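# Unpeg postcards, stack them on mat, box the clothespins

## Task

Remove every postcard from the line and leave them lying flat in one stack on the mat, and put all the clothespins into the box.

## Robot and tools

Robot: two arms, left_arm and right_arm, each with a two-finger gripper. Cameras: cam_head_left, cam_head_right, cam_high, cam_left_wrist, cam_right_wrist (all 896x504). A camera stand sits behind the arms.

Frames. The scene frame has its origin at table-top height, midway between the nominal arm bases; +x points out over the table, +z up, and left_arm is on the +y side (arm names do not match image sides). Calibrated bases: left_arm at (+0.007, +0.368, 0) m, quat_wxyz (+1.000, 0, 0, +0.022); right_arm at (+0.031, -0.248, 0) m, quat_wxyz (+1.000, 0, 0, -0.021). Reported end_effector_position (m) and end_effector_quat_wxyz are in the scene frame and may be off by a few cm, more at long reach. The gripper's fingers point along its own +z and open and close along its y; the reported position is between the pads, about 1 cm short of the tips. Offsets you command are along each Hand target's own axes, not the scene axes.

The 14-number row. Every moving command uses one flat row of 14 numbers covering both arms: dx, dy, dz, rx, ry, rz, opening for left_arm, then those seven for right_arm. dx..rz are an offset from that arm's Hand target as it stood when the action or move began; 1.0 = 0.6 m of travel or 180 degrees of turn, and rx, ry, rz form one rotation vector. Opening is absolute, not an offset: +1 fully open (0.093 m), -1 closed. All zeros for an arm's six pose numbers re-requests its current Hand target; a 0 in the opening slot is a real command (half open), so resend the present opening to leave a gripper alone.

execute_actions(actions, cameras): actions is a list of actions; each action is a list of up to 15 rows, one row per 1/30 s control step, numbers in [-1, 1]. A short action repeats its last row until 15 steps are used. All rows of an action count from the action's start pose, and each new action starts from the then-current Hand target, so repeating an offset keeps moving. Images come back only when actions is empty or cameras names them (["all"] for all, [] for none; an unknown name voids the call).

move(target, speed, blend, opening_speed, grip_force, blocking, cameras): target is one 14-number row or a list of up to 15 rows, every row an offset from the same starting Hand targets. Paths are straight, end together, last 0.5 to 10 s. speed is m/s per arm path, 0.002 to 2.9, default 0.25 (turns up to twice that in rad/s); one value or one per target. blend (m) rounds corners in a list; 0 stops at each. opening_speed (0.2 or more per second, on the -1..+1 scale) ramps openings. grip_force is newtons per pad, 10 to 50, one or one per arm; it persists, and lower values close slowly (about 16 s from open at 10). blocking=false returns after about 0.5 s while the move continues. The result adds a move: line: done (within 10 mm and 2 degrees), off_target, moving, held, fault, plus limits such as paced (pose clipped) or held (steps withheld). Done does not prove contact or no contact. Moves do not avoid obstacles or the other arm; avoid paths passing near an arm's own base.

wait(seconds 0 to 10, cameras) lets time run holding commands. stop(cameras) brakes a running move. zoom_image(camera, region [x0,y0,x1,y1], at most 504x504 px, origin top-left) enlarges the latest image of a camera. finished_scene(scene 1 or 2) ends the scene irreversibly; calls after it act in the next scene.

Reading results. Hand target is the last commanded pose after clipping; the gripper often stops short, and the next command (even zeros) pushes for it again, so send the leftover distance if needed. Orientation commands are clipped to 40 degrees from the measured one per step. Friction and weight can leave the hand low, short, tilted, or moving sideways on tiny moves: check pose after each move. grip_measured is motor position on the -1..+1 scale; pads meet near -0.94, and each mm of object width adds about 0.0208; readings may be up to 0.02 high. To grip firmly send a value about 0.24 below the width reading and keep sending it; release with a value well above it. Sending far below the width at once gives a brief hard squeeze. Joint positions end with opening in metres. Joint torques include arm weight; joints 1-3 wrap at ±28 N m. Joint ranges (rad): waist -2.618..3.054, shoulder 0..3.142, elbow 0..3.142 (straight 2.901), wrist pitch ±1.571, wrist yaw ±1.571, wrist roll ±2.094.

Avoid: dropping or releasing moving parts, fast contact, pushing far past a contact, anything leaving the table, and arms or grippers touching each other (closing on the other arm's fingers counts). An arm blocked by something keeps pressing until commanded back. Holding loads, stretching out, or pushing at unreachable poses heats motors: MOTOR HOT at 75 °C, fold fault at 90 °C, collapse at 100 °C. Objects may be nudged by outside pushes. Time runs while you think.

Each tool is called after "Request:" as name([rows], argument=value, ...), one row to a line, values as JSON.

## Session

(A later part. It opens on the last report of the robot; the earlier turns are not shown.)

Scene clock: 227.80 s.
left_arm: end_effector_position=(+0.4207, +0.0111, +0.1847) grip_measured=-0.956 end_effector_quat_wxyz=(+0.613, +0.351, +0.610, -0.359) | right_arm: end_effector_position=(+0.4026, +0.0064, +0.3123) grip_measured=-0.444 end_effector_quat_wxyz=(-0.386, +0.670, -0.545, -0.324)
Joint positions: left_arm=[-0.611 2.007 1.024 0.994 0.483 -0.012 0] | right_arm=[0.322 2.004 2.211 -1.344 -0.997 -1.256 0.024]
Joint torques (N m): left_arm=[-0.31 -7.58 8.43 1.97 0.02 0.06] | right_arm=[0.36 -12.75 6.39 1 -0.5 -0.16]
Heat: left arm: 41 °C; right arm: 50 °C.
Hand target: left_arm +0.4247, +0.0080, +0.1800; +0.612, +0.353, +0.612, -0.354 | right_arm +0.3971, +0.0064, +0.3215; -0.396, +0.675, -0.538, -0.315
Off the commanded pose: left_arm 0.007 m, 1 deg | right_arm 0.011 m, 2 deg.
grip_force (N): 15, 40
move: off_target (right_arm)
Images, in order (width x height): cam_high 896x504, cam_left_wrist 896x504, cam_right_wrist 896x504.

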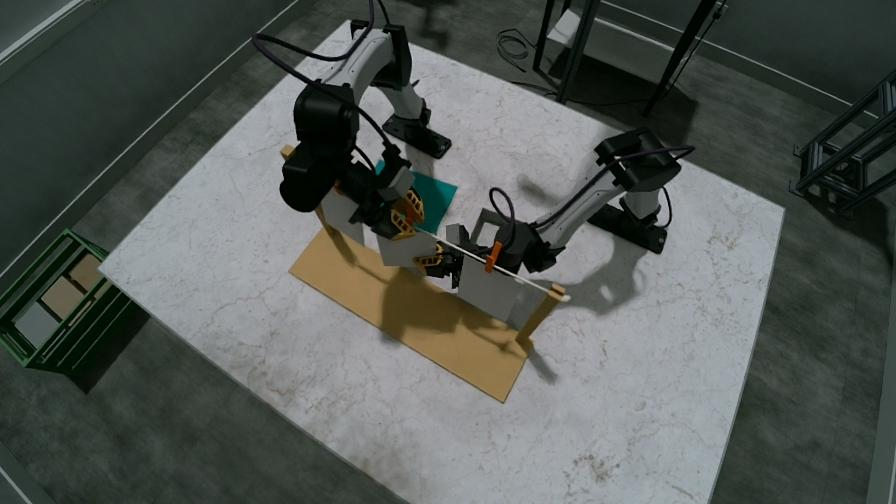

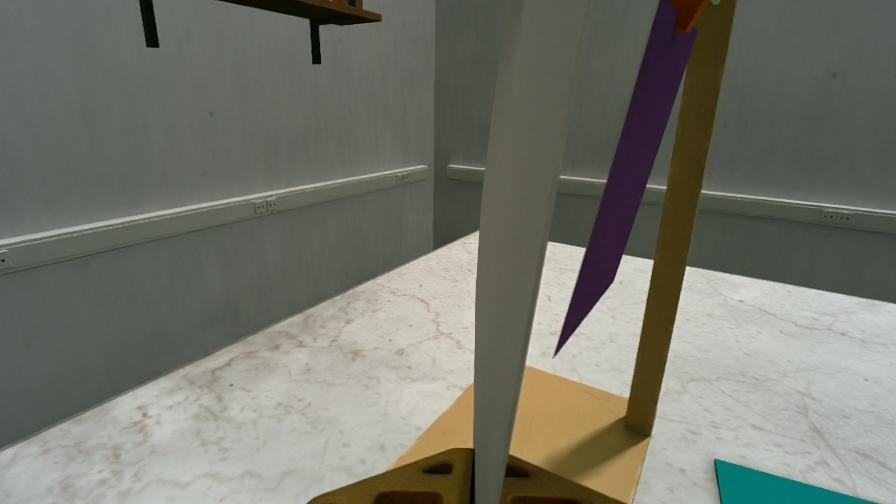

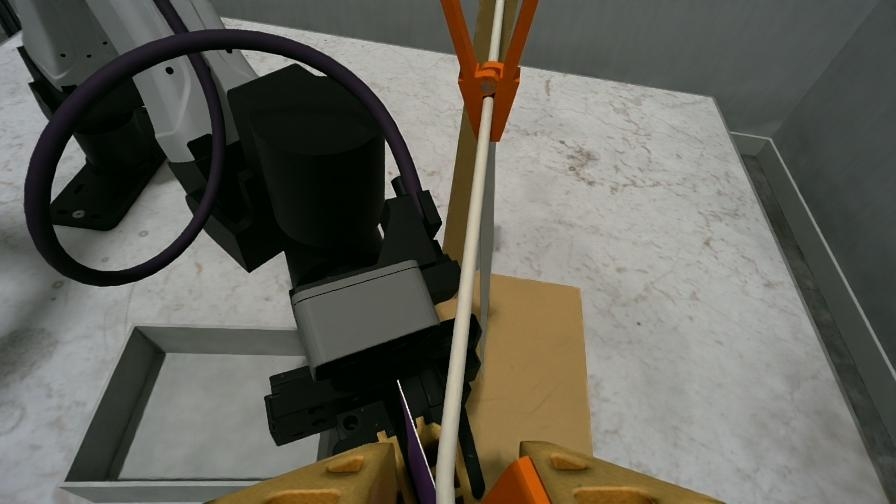

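Request:
move(target=[0,0,0,0,0,0,-1,0,0,0,0,0,0,-0.75], opening_speed=0.3, cameras=["cam_right_wrist","cam_high","cam_left_wrist"])

Request:
zoom_image(camera="cam_high", region=[330, 150, 530, 300])

Scene clock: 232.30 s.
left_arm: end_effector_position=(+0.4207, +0.0111, +0.1847) grip_measured=-0.956 end_effector_quat_wxyz=(+0.613, +0.351, +0.610, -0.359) | right_arm: end_effector_position=(+0.4026, +0.0064, +0.3123) grip_measured=-0.602 end_effector_quat_wxyz=(-0.386, +0.670, -0.545, -0.324)
Joint positions: left_arm=[-0.611 2.007 1.024 0.994 0.483 -0.012 0] | right_arm=[0.322 2.004 2.211 -1.344 -0.997 -1.256 0.016]
Joint torques (N m): left_arm=[-0.29 -7.6 8.47 1.98 0.02 0.06] | right_arm=[0.38 -12.75 6.37 0.98 -0.5 -0.17]
Heat: left arm: 41 °C; right arm: 49 °C.
Hand target: left_arm +0.4247, +0.0080, +0.1800; +0.612, +0.353, +0.612, -0.354 | right_arm +0.3971, +0.0064, +0.3215; -0.396, +0.675, -0.538, -0.315
Off the commanded pose: left_arm 0.007 m, 1 deg | right_arm 0.011 m, 2 deg.
grip_force (N): 15, 40
move: off_target (right_arm)
Images, in order (width x height): cam_high 896x504, cam_left_wrist 896x504, cam_right_wrist 896x504.

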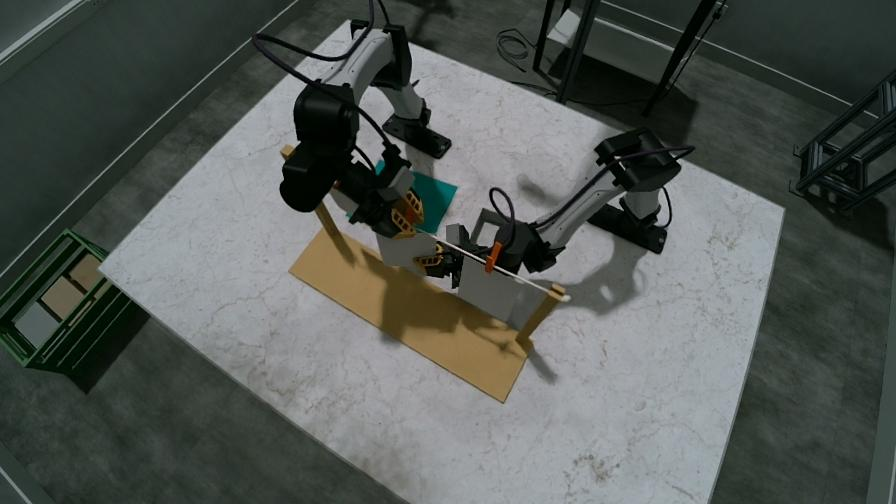

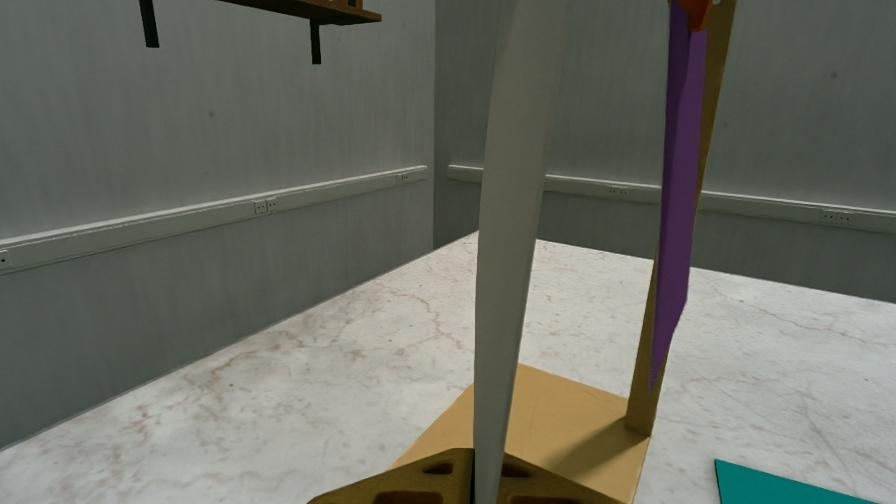

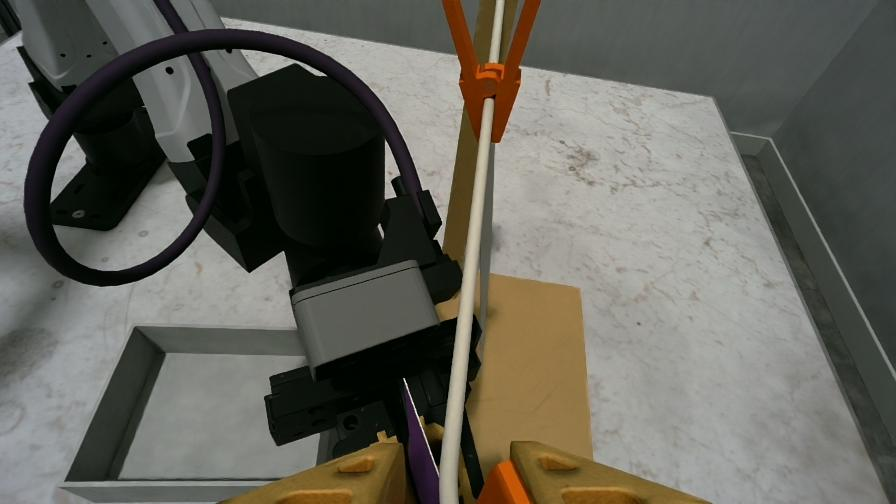

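Scaled by 2.520 from the camera's 896x504 image, which has a finer 1280x720 frame.

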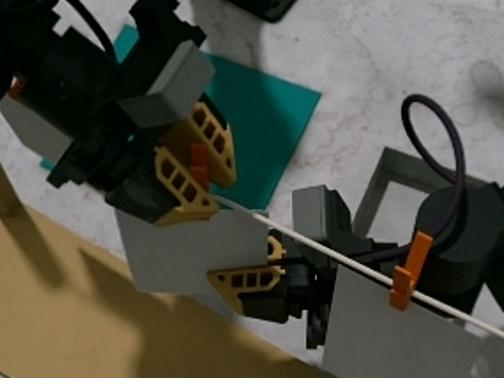

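Request:
move(target=[0,0,0,0,0,0,-1,0,0,0,0,0,0,-1], opening_speed=0.3, grip_force=[15, 50], cameras=["cam_right_wrist","cam_high","cam_left_wrist"])

Scene clock: 243.57 s.
left_arm: end_effector_position=(+0.4207, +0.0111, +0.1847) grip_measured=-0.956 end_effector_quat_wxyz=(+0.613, +0.351, +0.610, -0.359) | right_arm: end_effector_position=(+0.4026, +0.0064, +0.3123) grip_measured=-0.647 end_effector_quat_wxyz=(-0.386, +0.670, -0.545, -0.324)
Joint positions: left_arm=[-0.611 2.007 1.024 0.994 0.483 -0.012 0] | right_arm=[0.322 2.004 2.211 -1.344 -0.997 -1.256 0.014]
Joint torques (N m): left_arm=[-0.32 -7.56 8.47 1.97 0.03 0.06] | right_arm=[0.39 -12.77 6.35 0.99 -0.51 -0.16]
Heat: left arm: 41 °C; right arm: 48 °C.
Hand target: left_arm +0.4247, +0.0080, +0.1800; +0.612, +0.353, +0.612, -0.354 | right_arm +0.3971, +0.0064, +0.3215; -0.396, +0.675, -0.538, -0.315
Off the commanded pose: left_arm 0.007 m, 1 deg | right_arm 0.011 m, 2 deg.
grip_force (N): 15, 50
move: off_target (right_arm)
Images, in order (width x height): cam_high 896x504, cam_left_wrist 896x504, cam_right_wrist 896x504.

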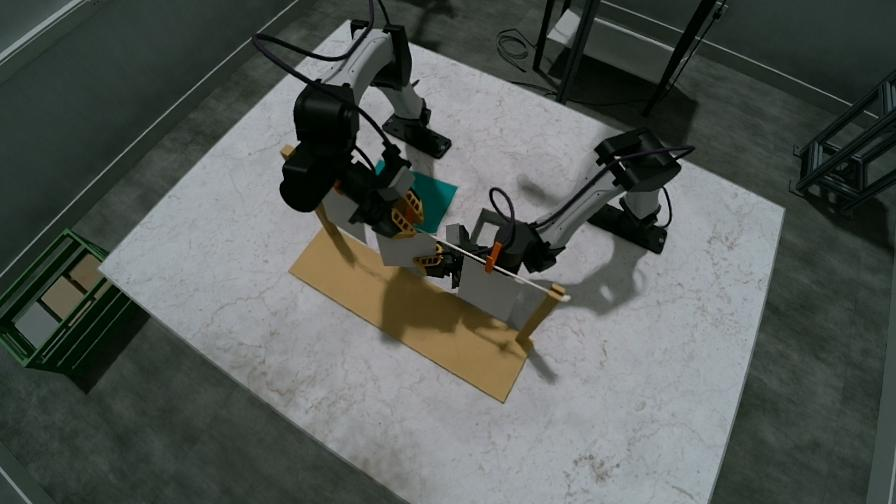

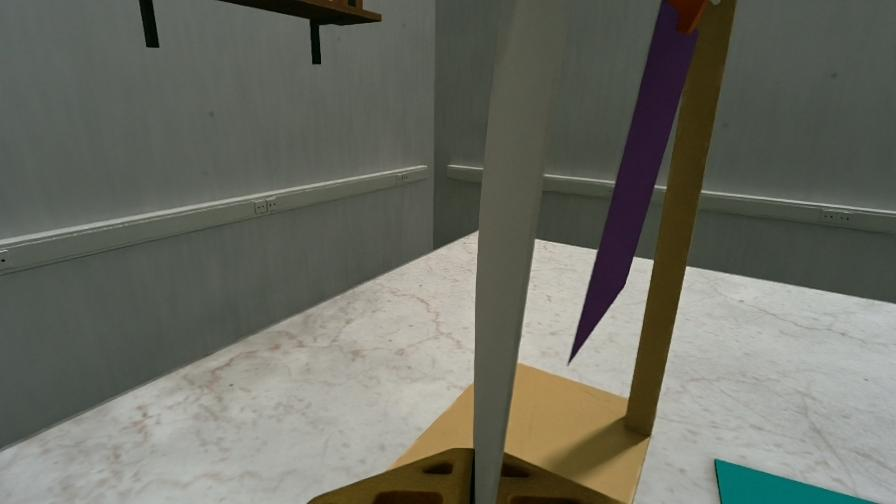

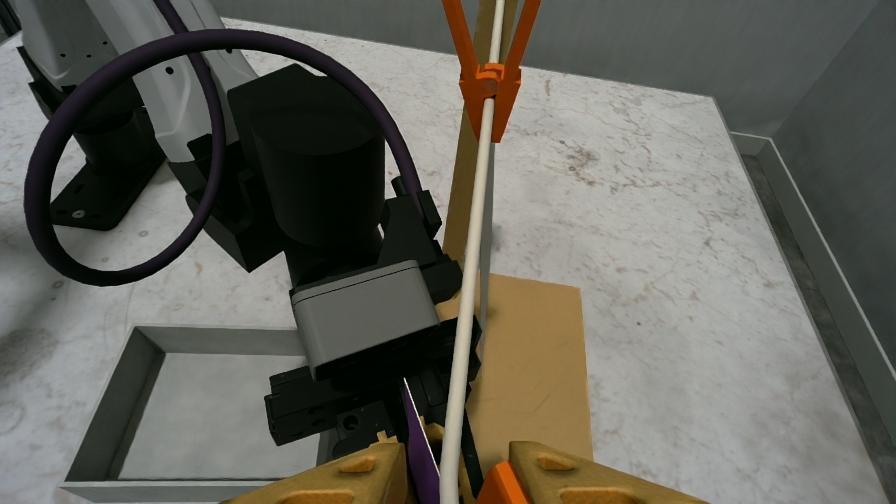

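Request:
zoom_image(camera="cam_right_wrist", region=[330, 370, 570, 504])

Request:
zoom_image(camera="cam_high", region=[360, 170, 520, 290])

Scaled by 2.100 from the camera's 896x504 image, which has a finer 1280x720 frame.

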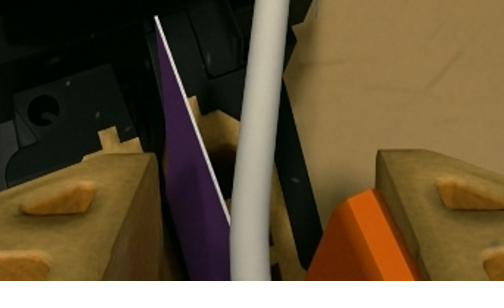

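Scaled by 3.150 from the camera's 896x504 image, which has a finer 1280x720 frame.

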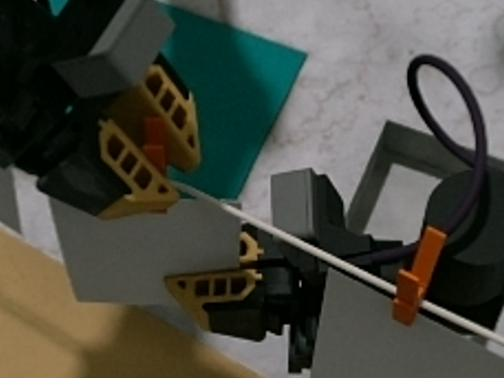

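Request:
move(target=[0,0,0,0,0,0,-1,-0.0212,-0.0049,-0.0123,0,0,0,-1], speed=0.05, cameras=["cam_right_wrist","cam_high","cam_head_left"])

Request:
zoom_image(camera="cam_high", region=[360, 170, 520, 290])

Scene clock: 253.30 s.
left_arm: end_effector_position=(+0.4207, +0.0111, +0.1847) grip_measured=-0.956 end_effector_quat_wxyz=(+0.613, +0.351, +0.610, -0.359) | right_arm: end_effector_position=(+0.3967, +0.0047, +0.3369) grip_measured=-0.651 end_effector_quat_wxyz=(-0.399, +0.674, -0.537, -0.314)
Joint positions: left_arm=[-0.611 2.007 1.024 0.994 0.483 -0.012 0] | right_arm=[0.322 2.004 2.31 -1.405 -0.997 -1.256 0.014]
Joint torques (N m): left_arm=[-0.31 -7.58 8.47 1.97 0.03 0.06] | right_arm=[0.35 -8.69 9.11 0.8 -0.49 -0.13]
Heat: left arm: 41 °C; right arm: 48 °C.
Hand target: left_arm +0.4247, +0.0079, +0.1800; +0.612, +0.353, +0.612, -0.354 | right_arm +0.3971, +0.0064, +0.3365; -0.396, +0.675, -0.538, -0.315
Off the commanded pose: left_arm 0.007 m, 1 deg | right_arm 0.002 m, 0 deg.
grip_force (N): 15, 50
move: done
Images, in order (width x height): cam_head_left 896x504, cam_high 896x504, cam_right_wrist 896x504.

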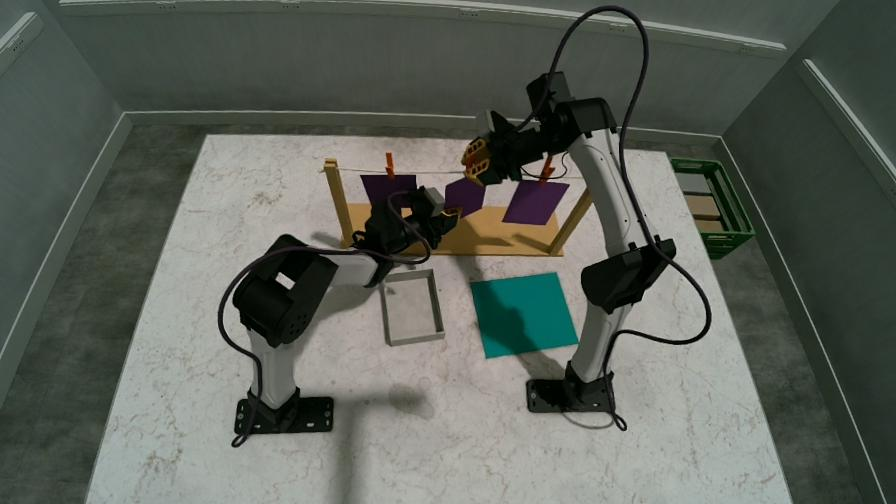

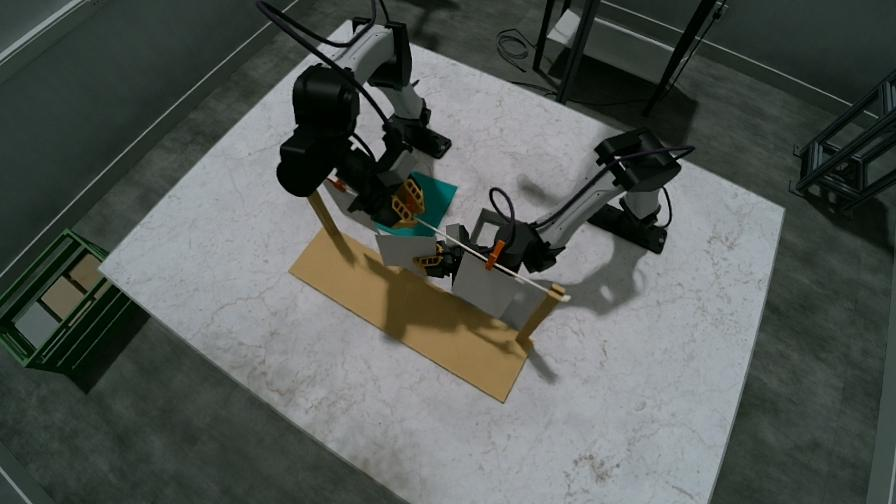

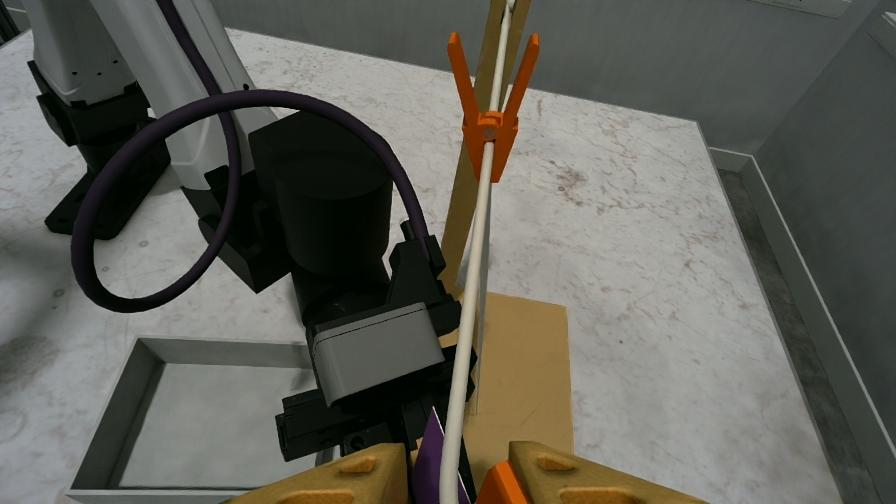

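Scaled by 3.150 from the camera's 896x504 image, which has a finer 1280x720 frame.

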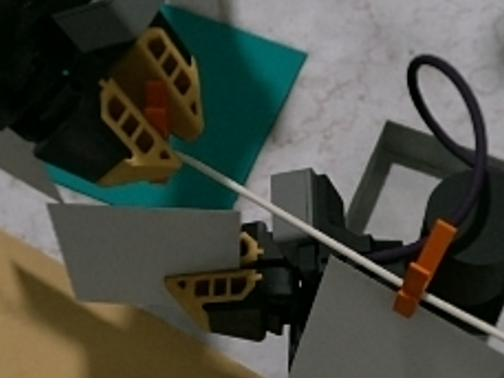

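Request:
execute_actions(actions=[])

Request:
zoom_image(camera="cam_head_left", region=[370, 120, 610, 255])

Request:
zoom_image(camera="cam_head_right", region=[370, 120, 610, 255])

Scene clock: 258.37 s.
left_arm: end_effector_position=(+0.4207, +0.0111, +0.1847) grip_measured=-0.956 end_effector_quat_wxyz=(+0.613, +0.351, +0.610, -0.359) | right_arm: end_effector_position=(+0.3966, +0.0047, +0.3368) grip_measured=-0.651 end_effector_quat_wxyz=(-0.399, +0.674, -0.537, -0.314)
Joint positions: left_arm=[-0.611 2.007 1.024 0.994 0.483 -0.012 0] | right_arm=[0.322 2.004 2.31 -1.405 -0.997 -1.256 0.014]
Joint velocities: within noise
Joint torques (N m): left_arm=[-0.31 -7.6 8.49 1.97 0.02 0.07] | right_arm=[0.4 -8.7 9.13 0.8 -0.5 -0.13]
Heat: left arm: 41 °C; right arm: 49 °C.
Hand target: left_arm +0.4247, +0.0079, +0.1800; +0.612, +0.353, +0.612, -0.354 | right_arm +0.3971, +0.0064, +0.3365; -0.396, +0.675, -0.538, -0.315
Tool commands: left_gripper/opening=-1.0 right_gripper/opening=-1.0
Off the commanded pose: left_arm 0.007 m, 1 deg | right_arm 0.002 m, 0 deg.
grip_force (N): 15, 50

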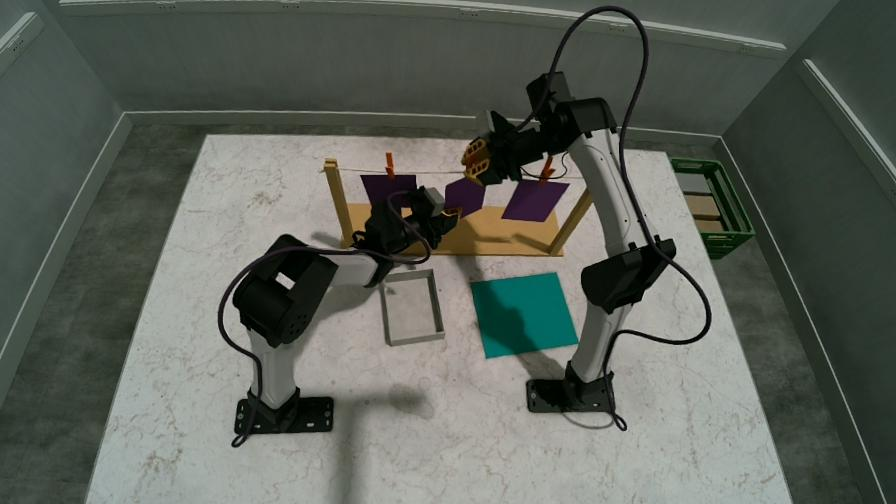

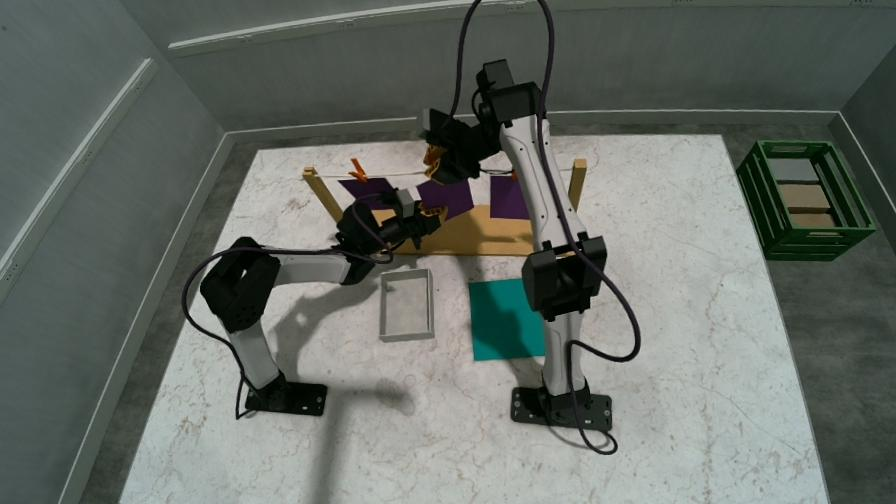

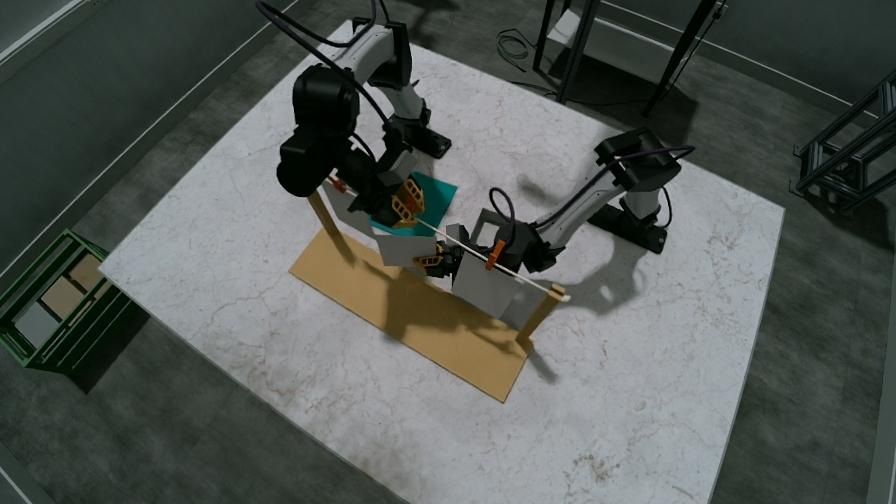

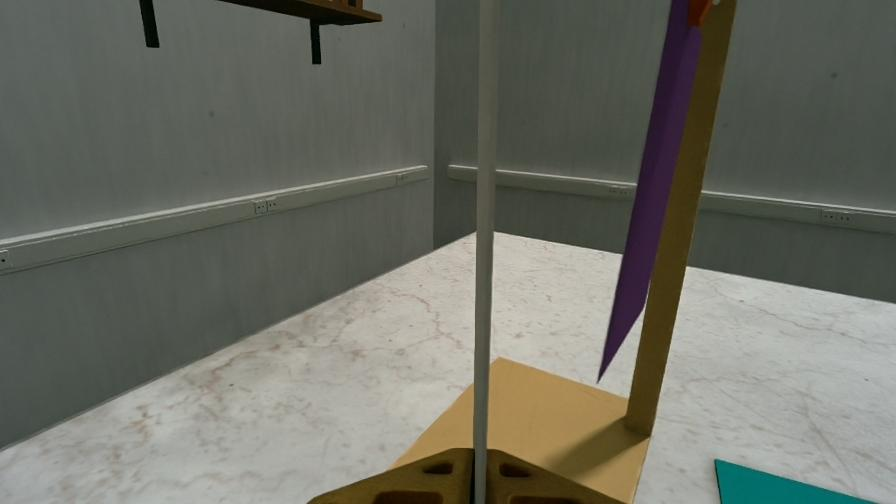

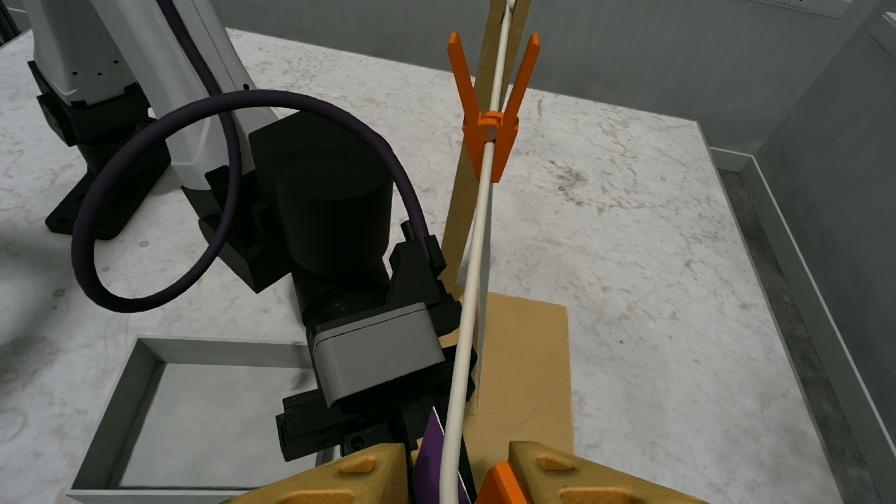

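Scaled by 2.100 from the camera's 896x504 image, which has a finer 1280x720 frame.

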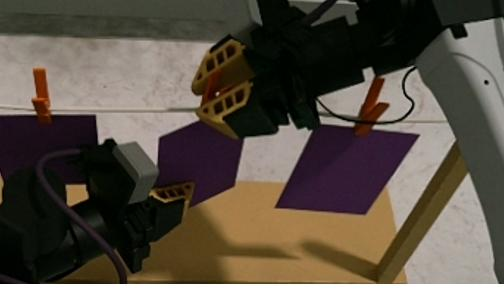

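Scaled by 2.100 from the camera's 896x504 image, which has a finer 1280x720 frame.

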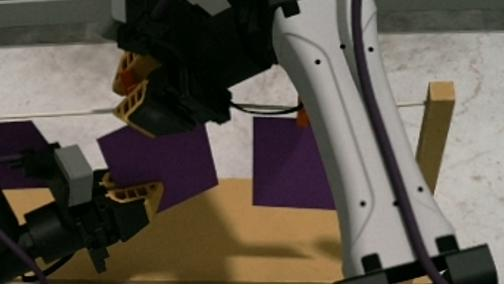

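Request:
move(target=[0,0,0,0,0,0,-1,-0.0707,-0.0162,-0.0408,0,0,0,-1], speed=0.06, cameras=["cam_right_wrist","cam_high","cam_head_left"])

Request:
zoom_image(camera="cam_high", region=[360, 170, 520, 290])

Scene clock: 262.07 s.
left_arm: end_effector_position=(+0.4207, +0.0111, +0.1847) grip_measured=-0.956 end_effector_quat_wxyz=(+0.613, +0.351, +0.610, -0.359) | right_arm: end_effector_position=(+0.3981, +0.0010, +0.3709) grip_measured=-0.653 end_effector_quat_wxyz=(-0.401, +0.656, -0.564, -0.301)
Joint positions: left_arm=[-0.611 2.007 1.024 0.994 0.483 -0.012 0] | right_arm=[0.322 2.114 2.662 -1.583 -0.955 -1.158 0.014]
Joint torques (N m): left_arm=[-0.34 -7.6 8.43 1.97 0.04 0.06] | right_arm=[0.2 -9.47 9.59 1.26 -0.91 -0.09]
Heat: left arm: 41 °C; right arm: 50 °C.
Hand target: left_arm +0.4247, +0.0079, +0.1800; +0.612, +0.353, +0.612, -0.354 | right_arm +0.3971, +0.0063, +0.3864; -0.396, +0.675, -0.538, -0.315
Off the commanded pose: left_arm 0.007 m, 1 deg | right_arm 0.016 m, 4 deg.
joint read past its limit (right arm) — joint 4 (wrist pitch), lower limit.
joint sent to its limit (right arm) — joint 4 (wrist pitch), lower limit. The joint targets are off in orientation, not in position.
grip_force (N): 15, 50
move: off_target (right_arm)
Images, in order (width x height): cam_head_left 896x504, cam_high 896x504, cam_right_wrist 896x504.

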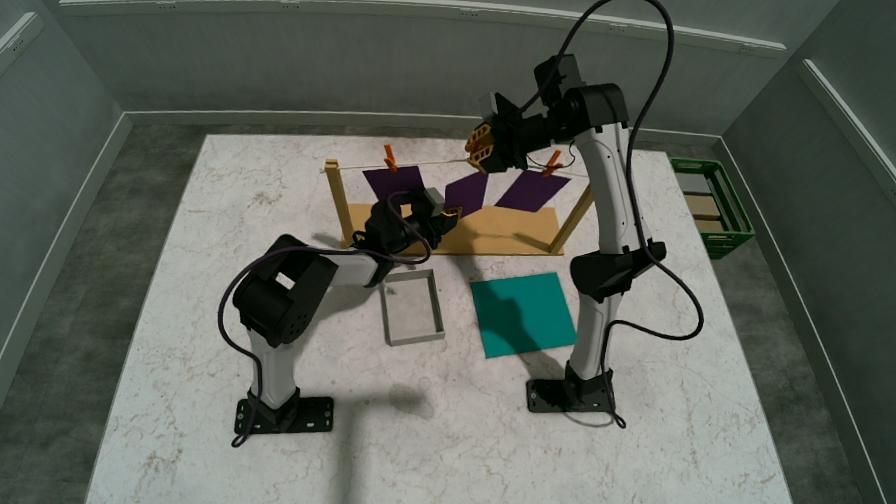

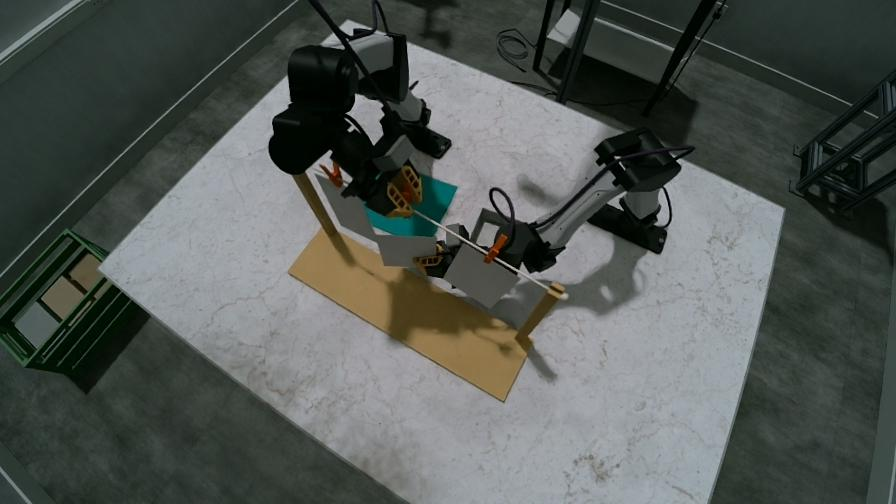

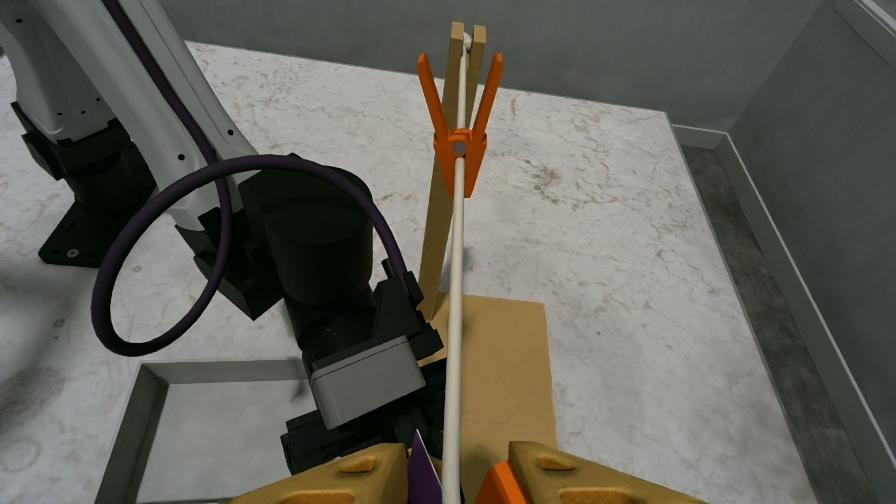

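Scaled by 3.150 from the camera's 896x504 image, which has a finer 1280x720 frame.

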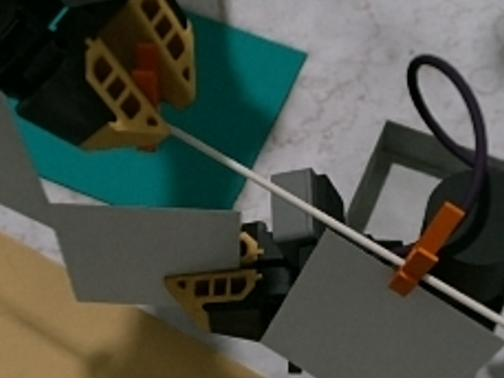

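Request:
zoom_image(camera="cam_high", region=[385, 165, 445, 225])

Request:
zoom_image(camera="cam_head_left", region=[450, 110, 510, 180])

Request:
zoom_image(camera="cam_right_wrist", region=[360, 0, 600, 230])

Request:
zoom_image(camera="cam_right_wrist", region=[370, 420, 570, 504])

Scaled by 8.400 from the camera's 896x504 image, which has a finer 1280x720 frame.

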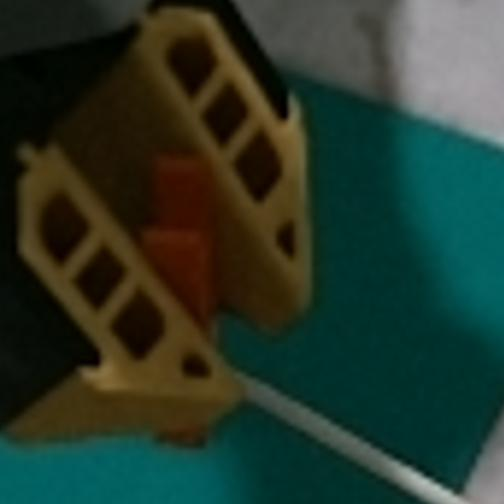

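Scaled by 7.200 from the camera's 896x504 image, which has a finer 1280x720 frame.

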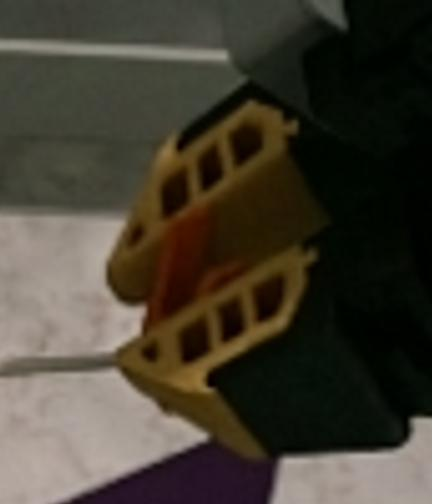

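Scaled by 2.100 from the camera's 896x504 image, which has a finer 1280x720 frame.

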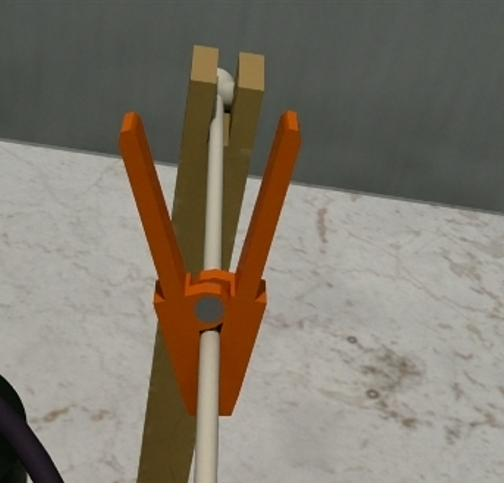

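Scaled by 2.520 from the camera's 896x504 image, which has a finer 1280x720 frame.

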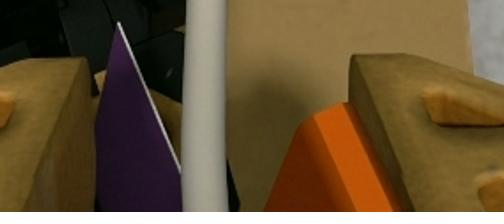

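Request:
move(target=[0.0833,0,0,0,0,0,-1,0,0,0,0,0,0,-1], speed=0.08, cameras=["cam_left_wrist","cam_head_left"])

Request:
zoom_image(camera="cam_head_left", region=[320, 110, 610, 270])

Scene clock: 280.93 s.
left_arm: end_effector_position=(+0.4251, +0.0084, +0.1346) grip_measured=-0.956 end_effector_quat_wxyz=(+0.608, +0.351, +0.615, -0.358) | right_arm: end_effector_position=(+0.3981, +0.0010, +0.3709) grip_measured=-0.653 end_effector_quat_wxyz=(-0.401, +0.655, -0.565, -0.301)
Joint positions: left_arm=[-0.611 2.157 1.015 1.137 0.483 -0.012 0] | right_arm=[0.322 2.114 2.662 -1.583 -0.955 -1.157 0.014]
Joint torques (N m): left_arm=[-0.35 -8.35 5.9 2.28 0.03 0.06] | right_arm=[0.23 -9.5 9.61 1.26 -0.91 -0.12]
Heat: left arm: 41 °C; right arm: 53 °C.
Hand target: left_arm +0.4248, +0.0079, +0.1303; +0.613, +0.353, +0.612, -0.354 | right_arm +0.3971, +0.0063, +0.3864; -0.396, +0.675, -0.538, -0.315
Off the commanded pose: left_arm 0.005 m, 1 deg | right_arm 0.016 m, 4 deg.
joint read past its limit (right arm) — joint 4 (wrist pitch), lower limit.
joint sent to its limit (right arm) — joint 4 (wrist pitch), lower limit. The joint targets are off in orientation, not in position.
grip_force (N): 15, 50
move: off_target (right_arm)
Images, in order (width x height): cam_head_left 896x504, cam_left_wrist 896x504.

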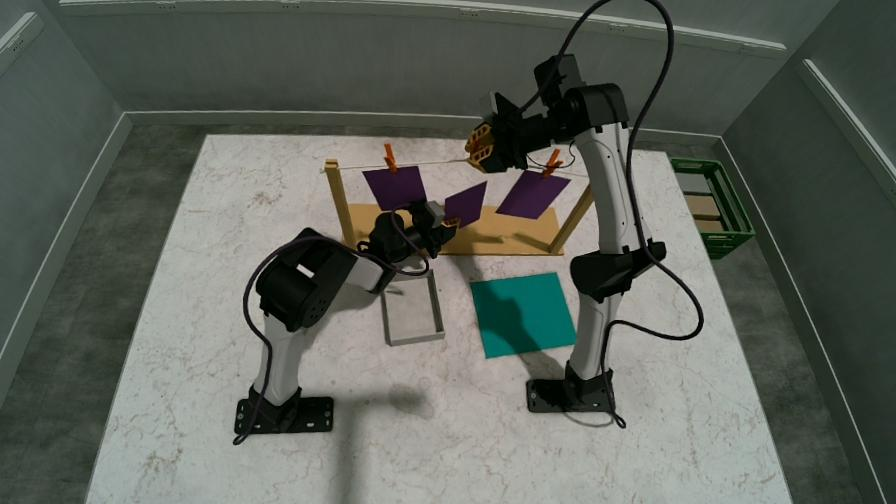

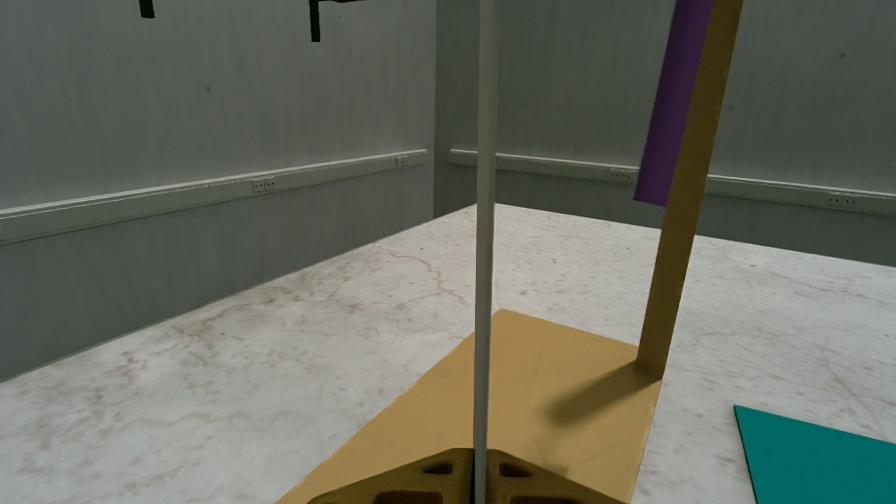

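Scaled by 1.738 from the camera's 896x504 image, which has a finer 1280x720 frame.

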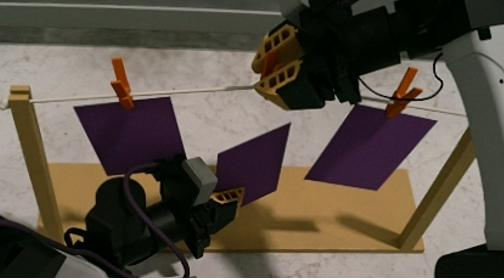

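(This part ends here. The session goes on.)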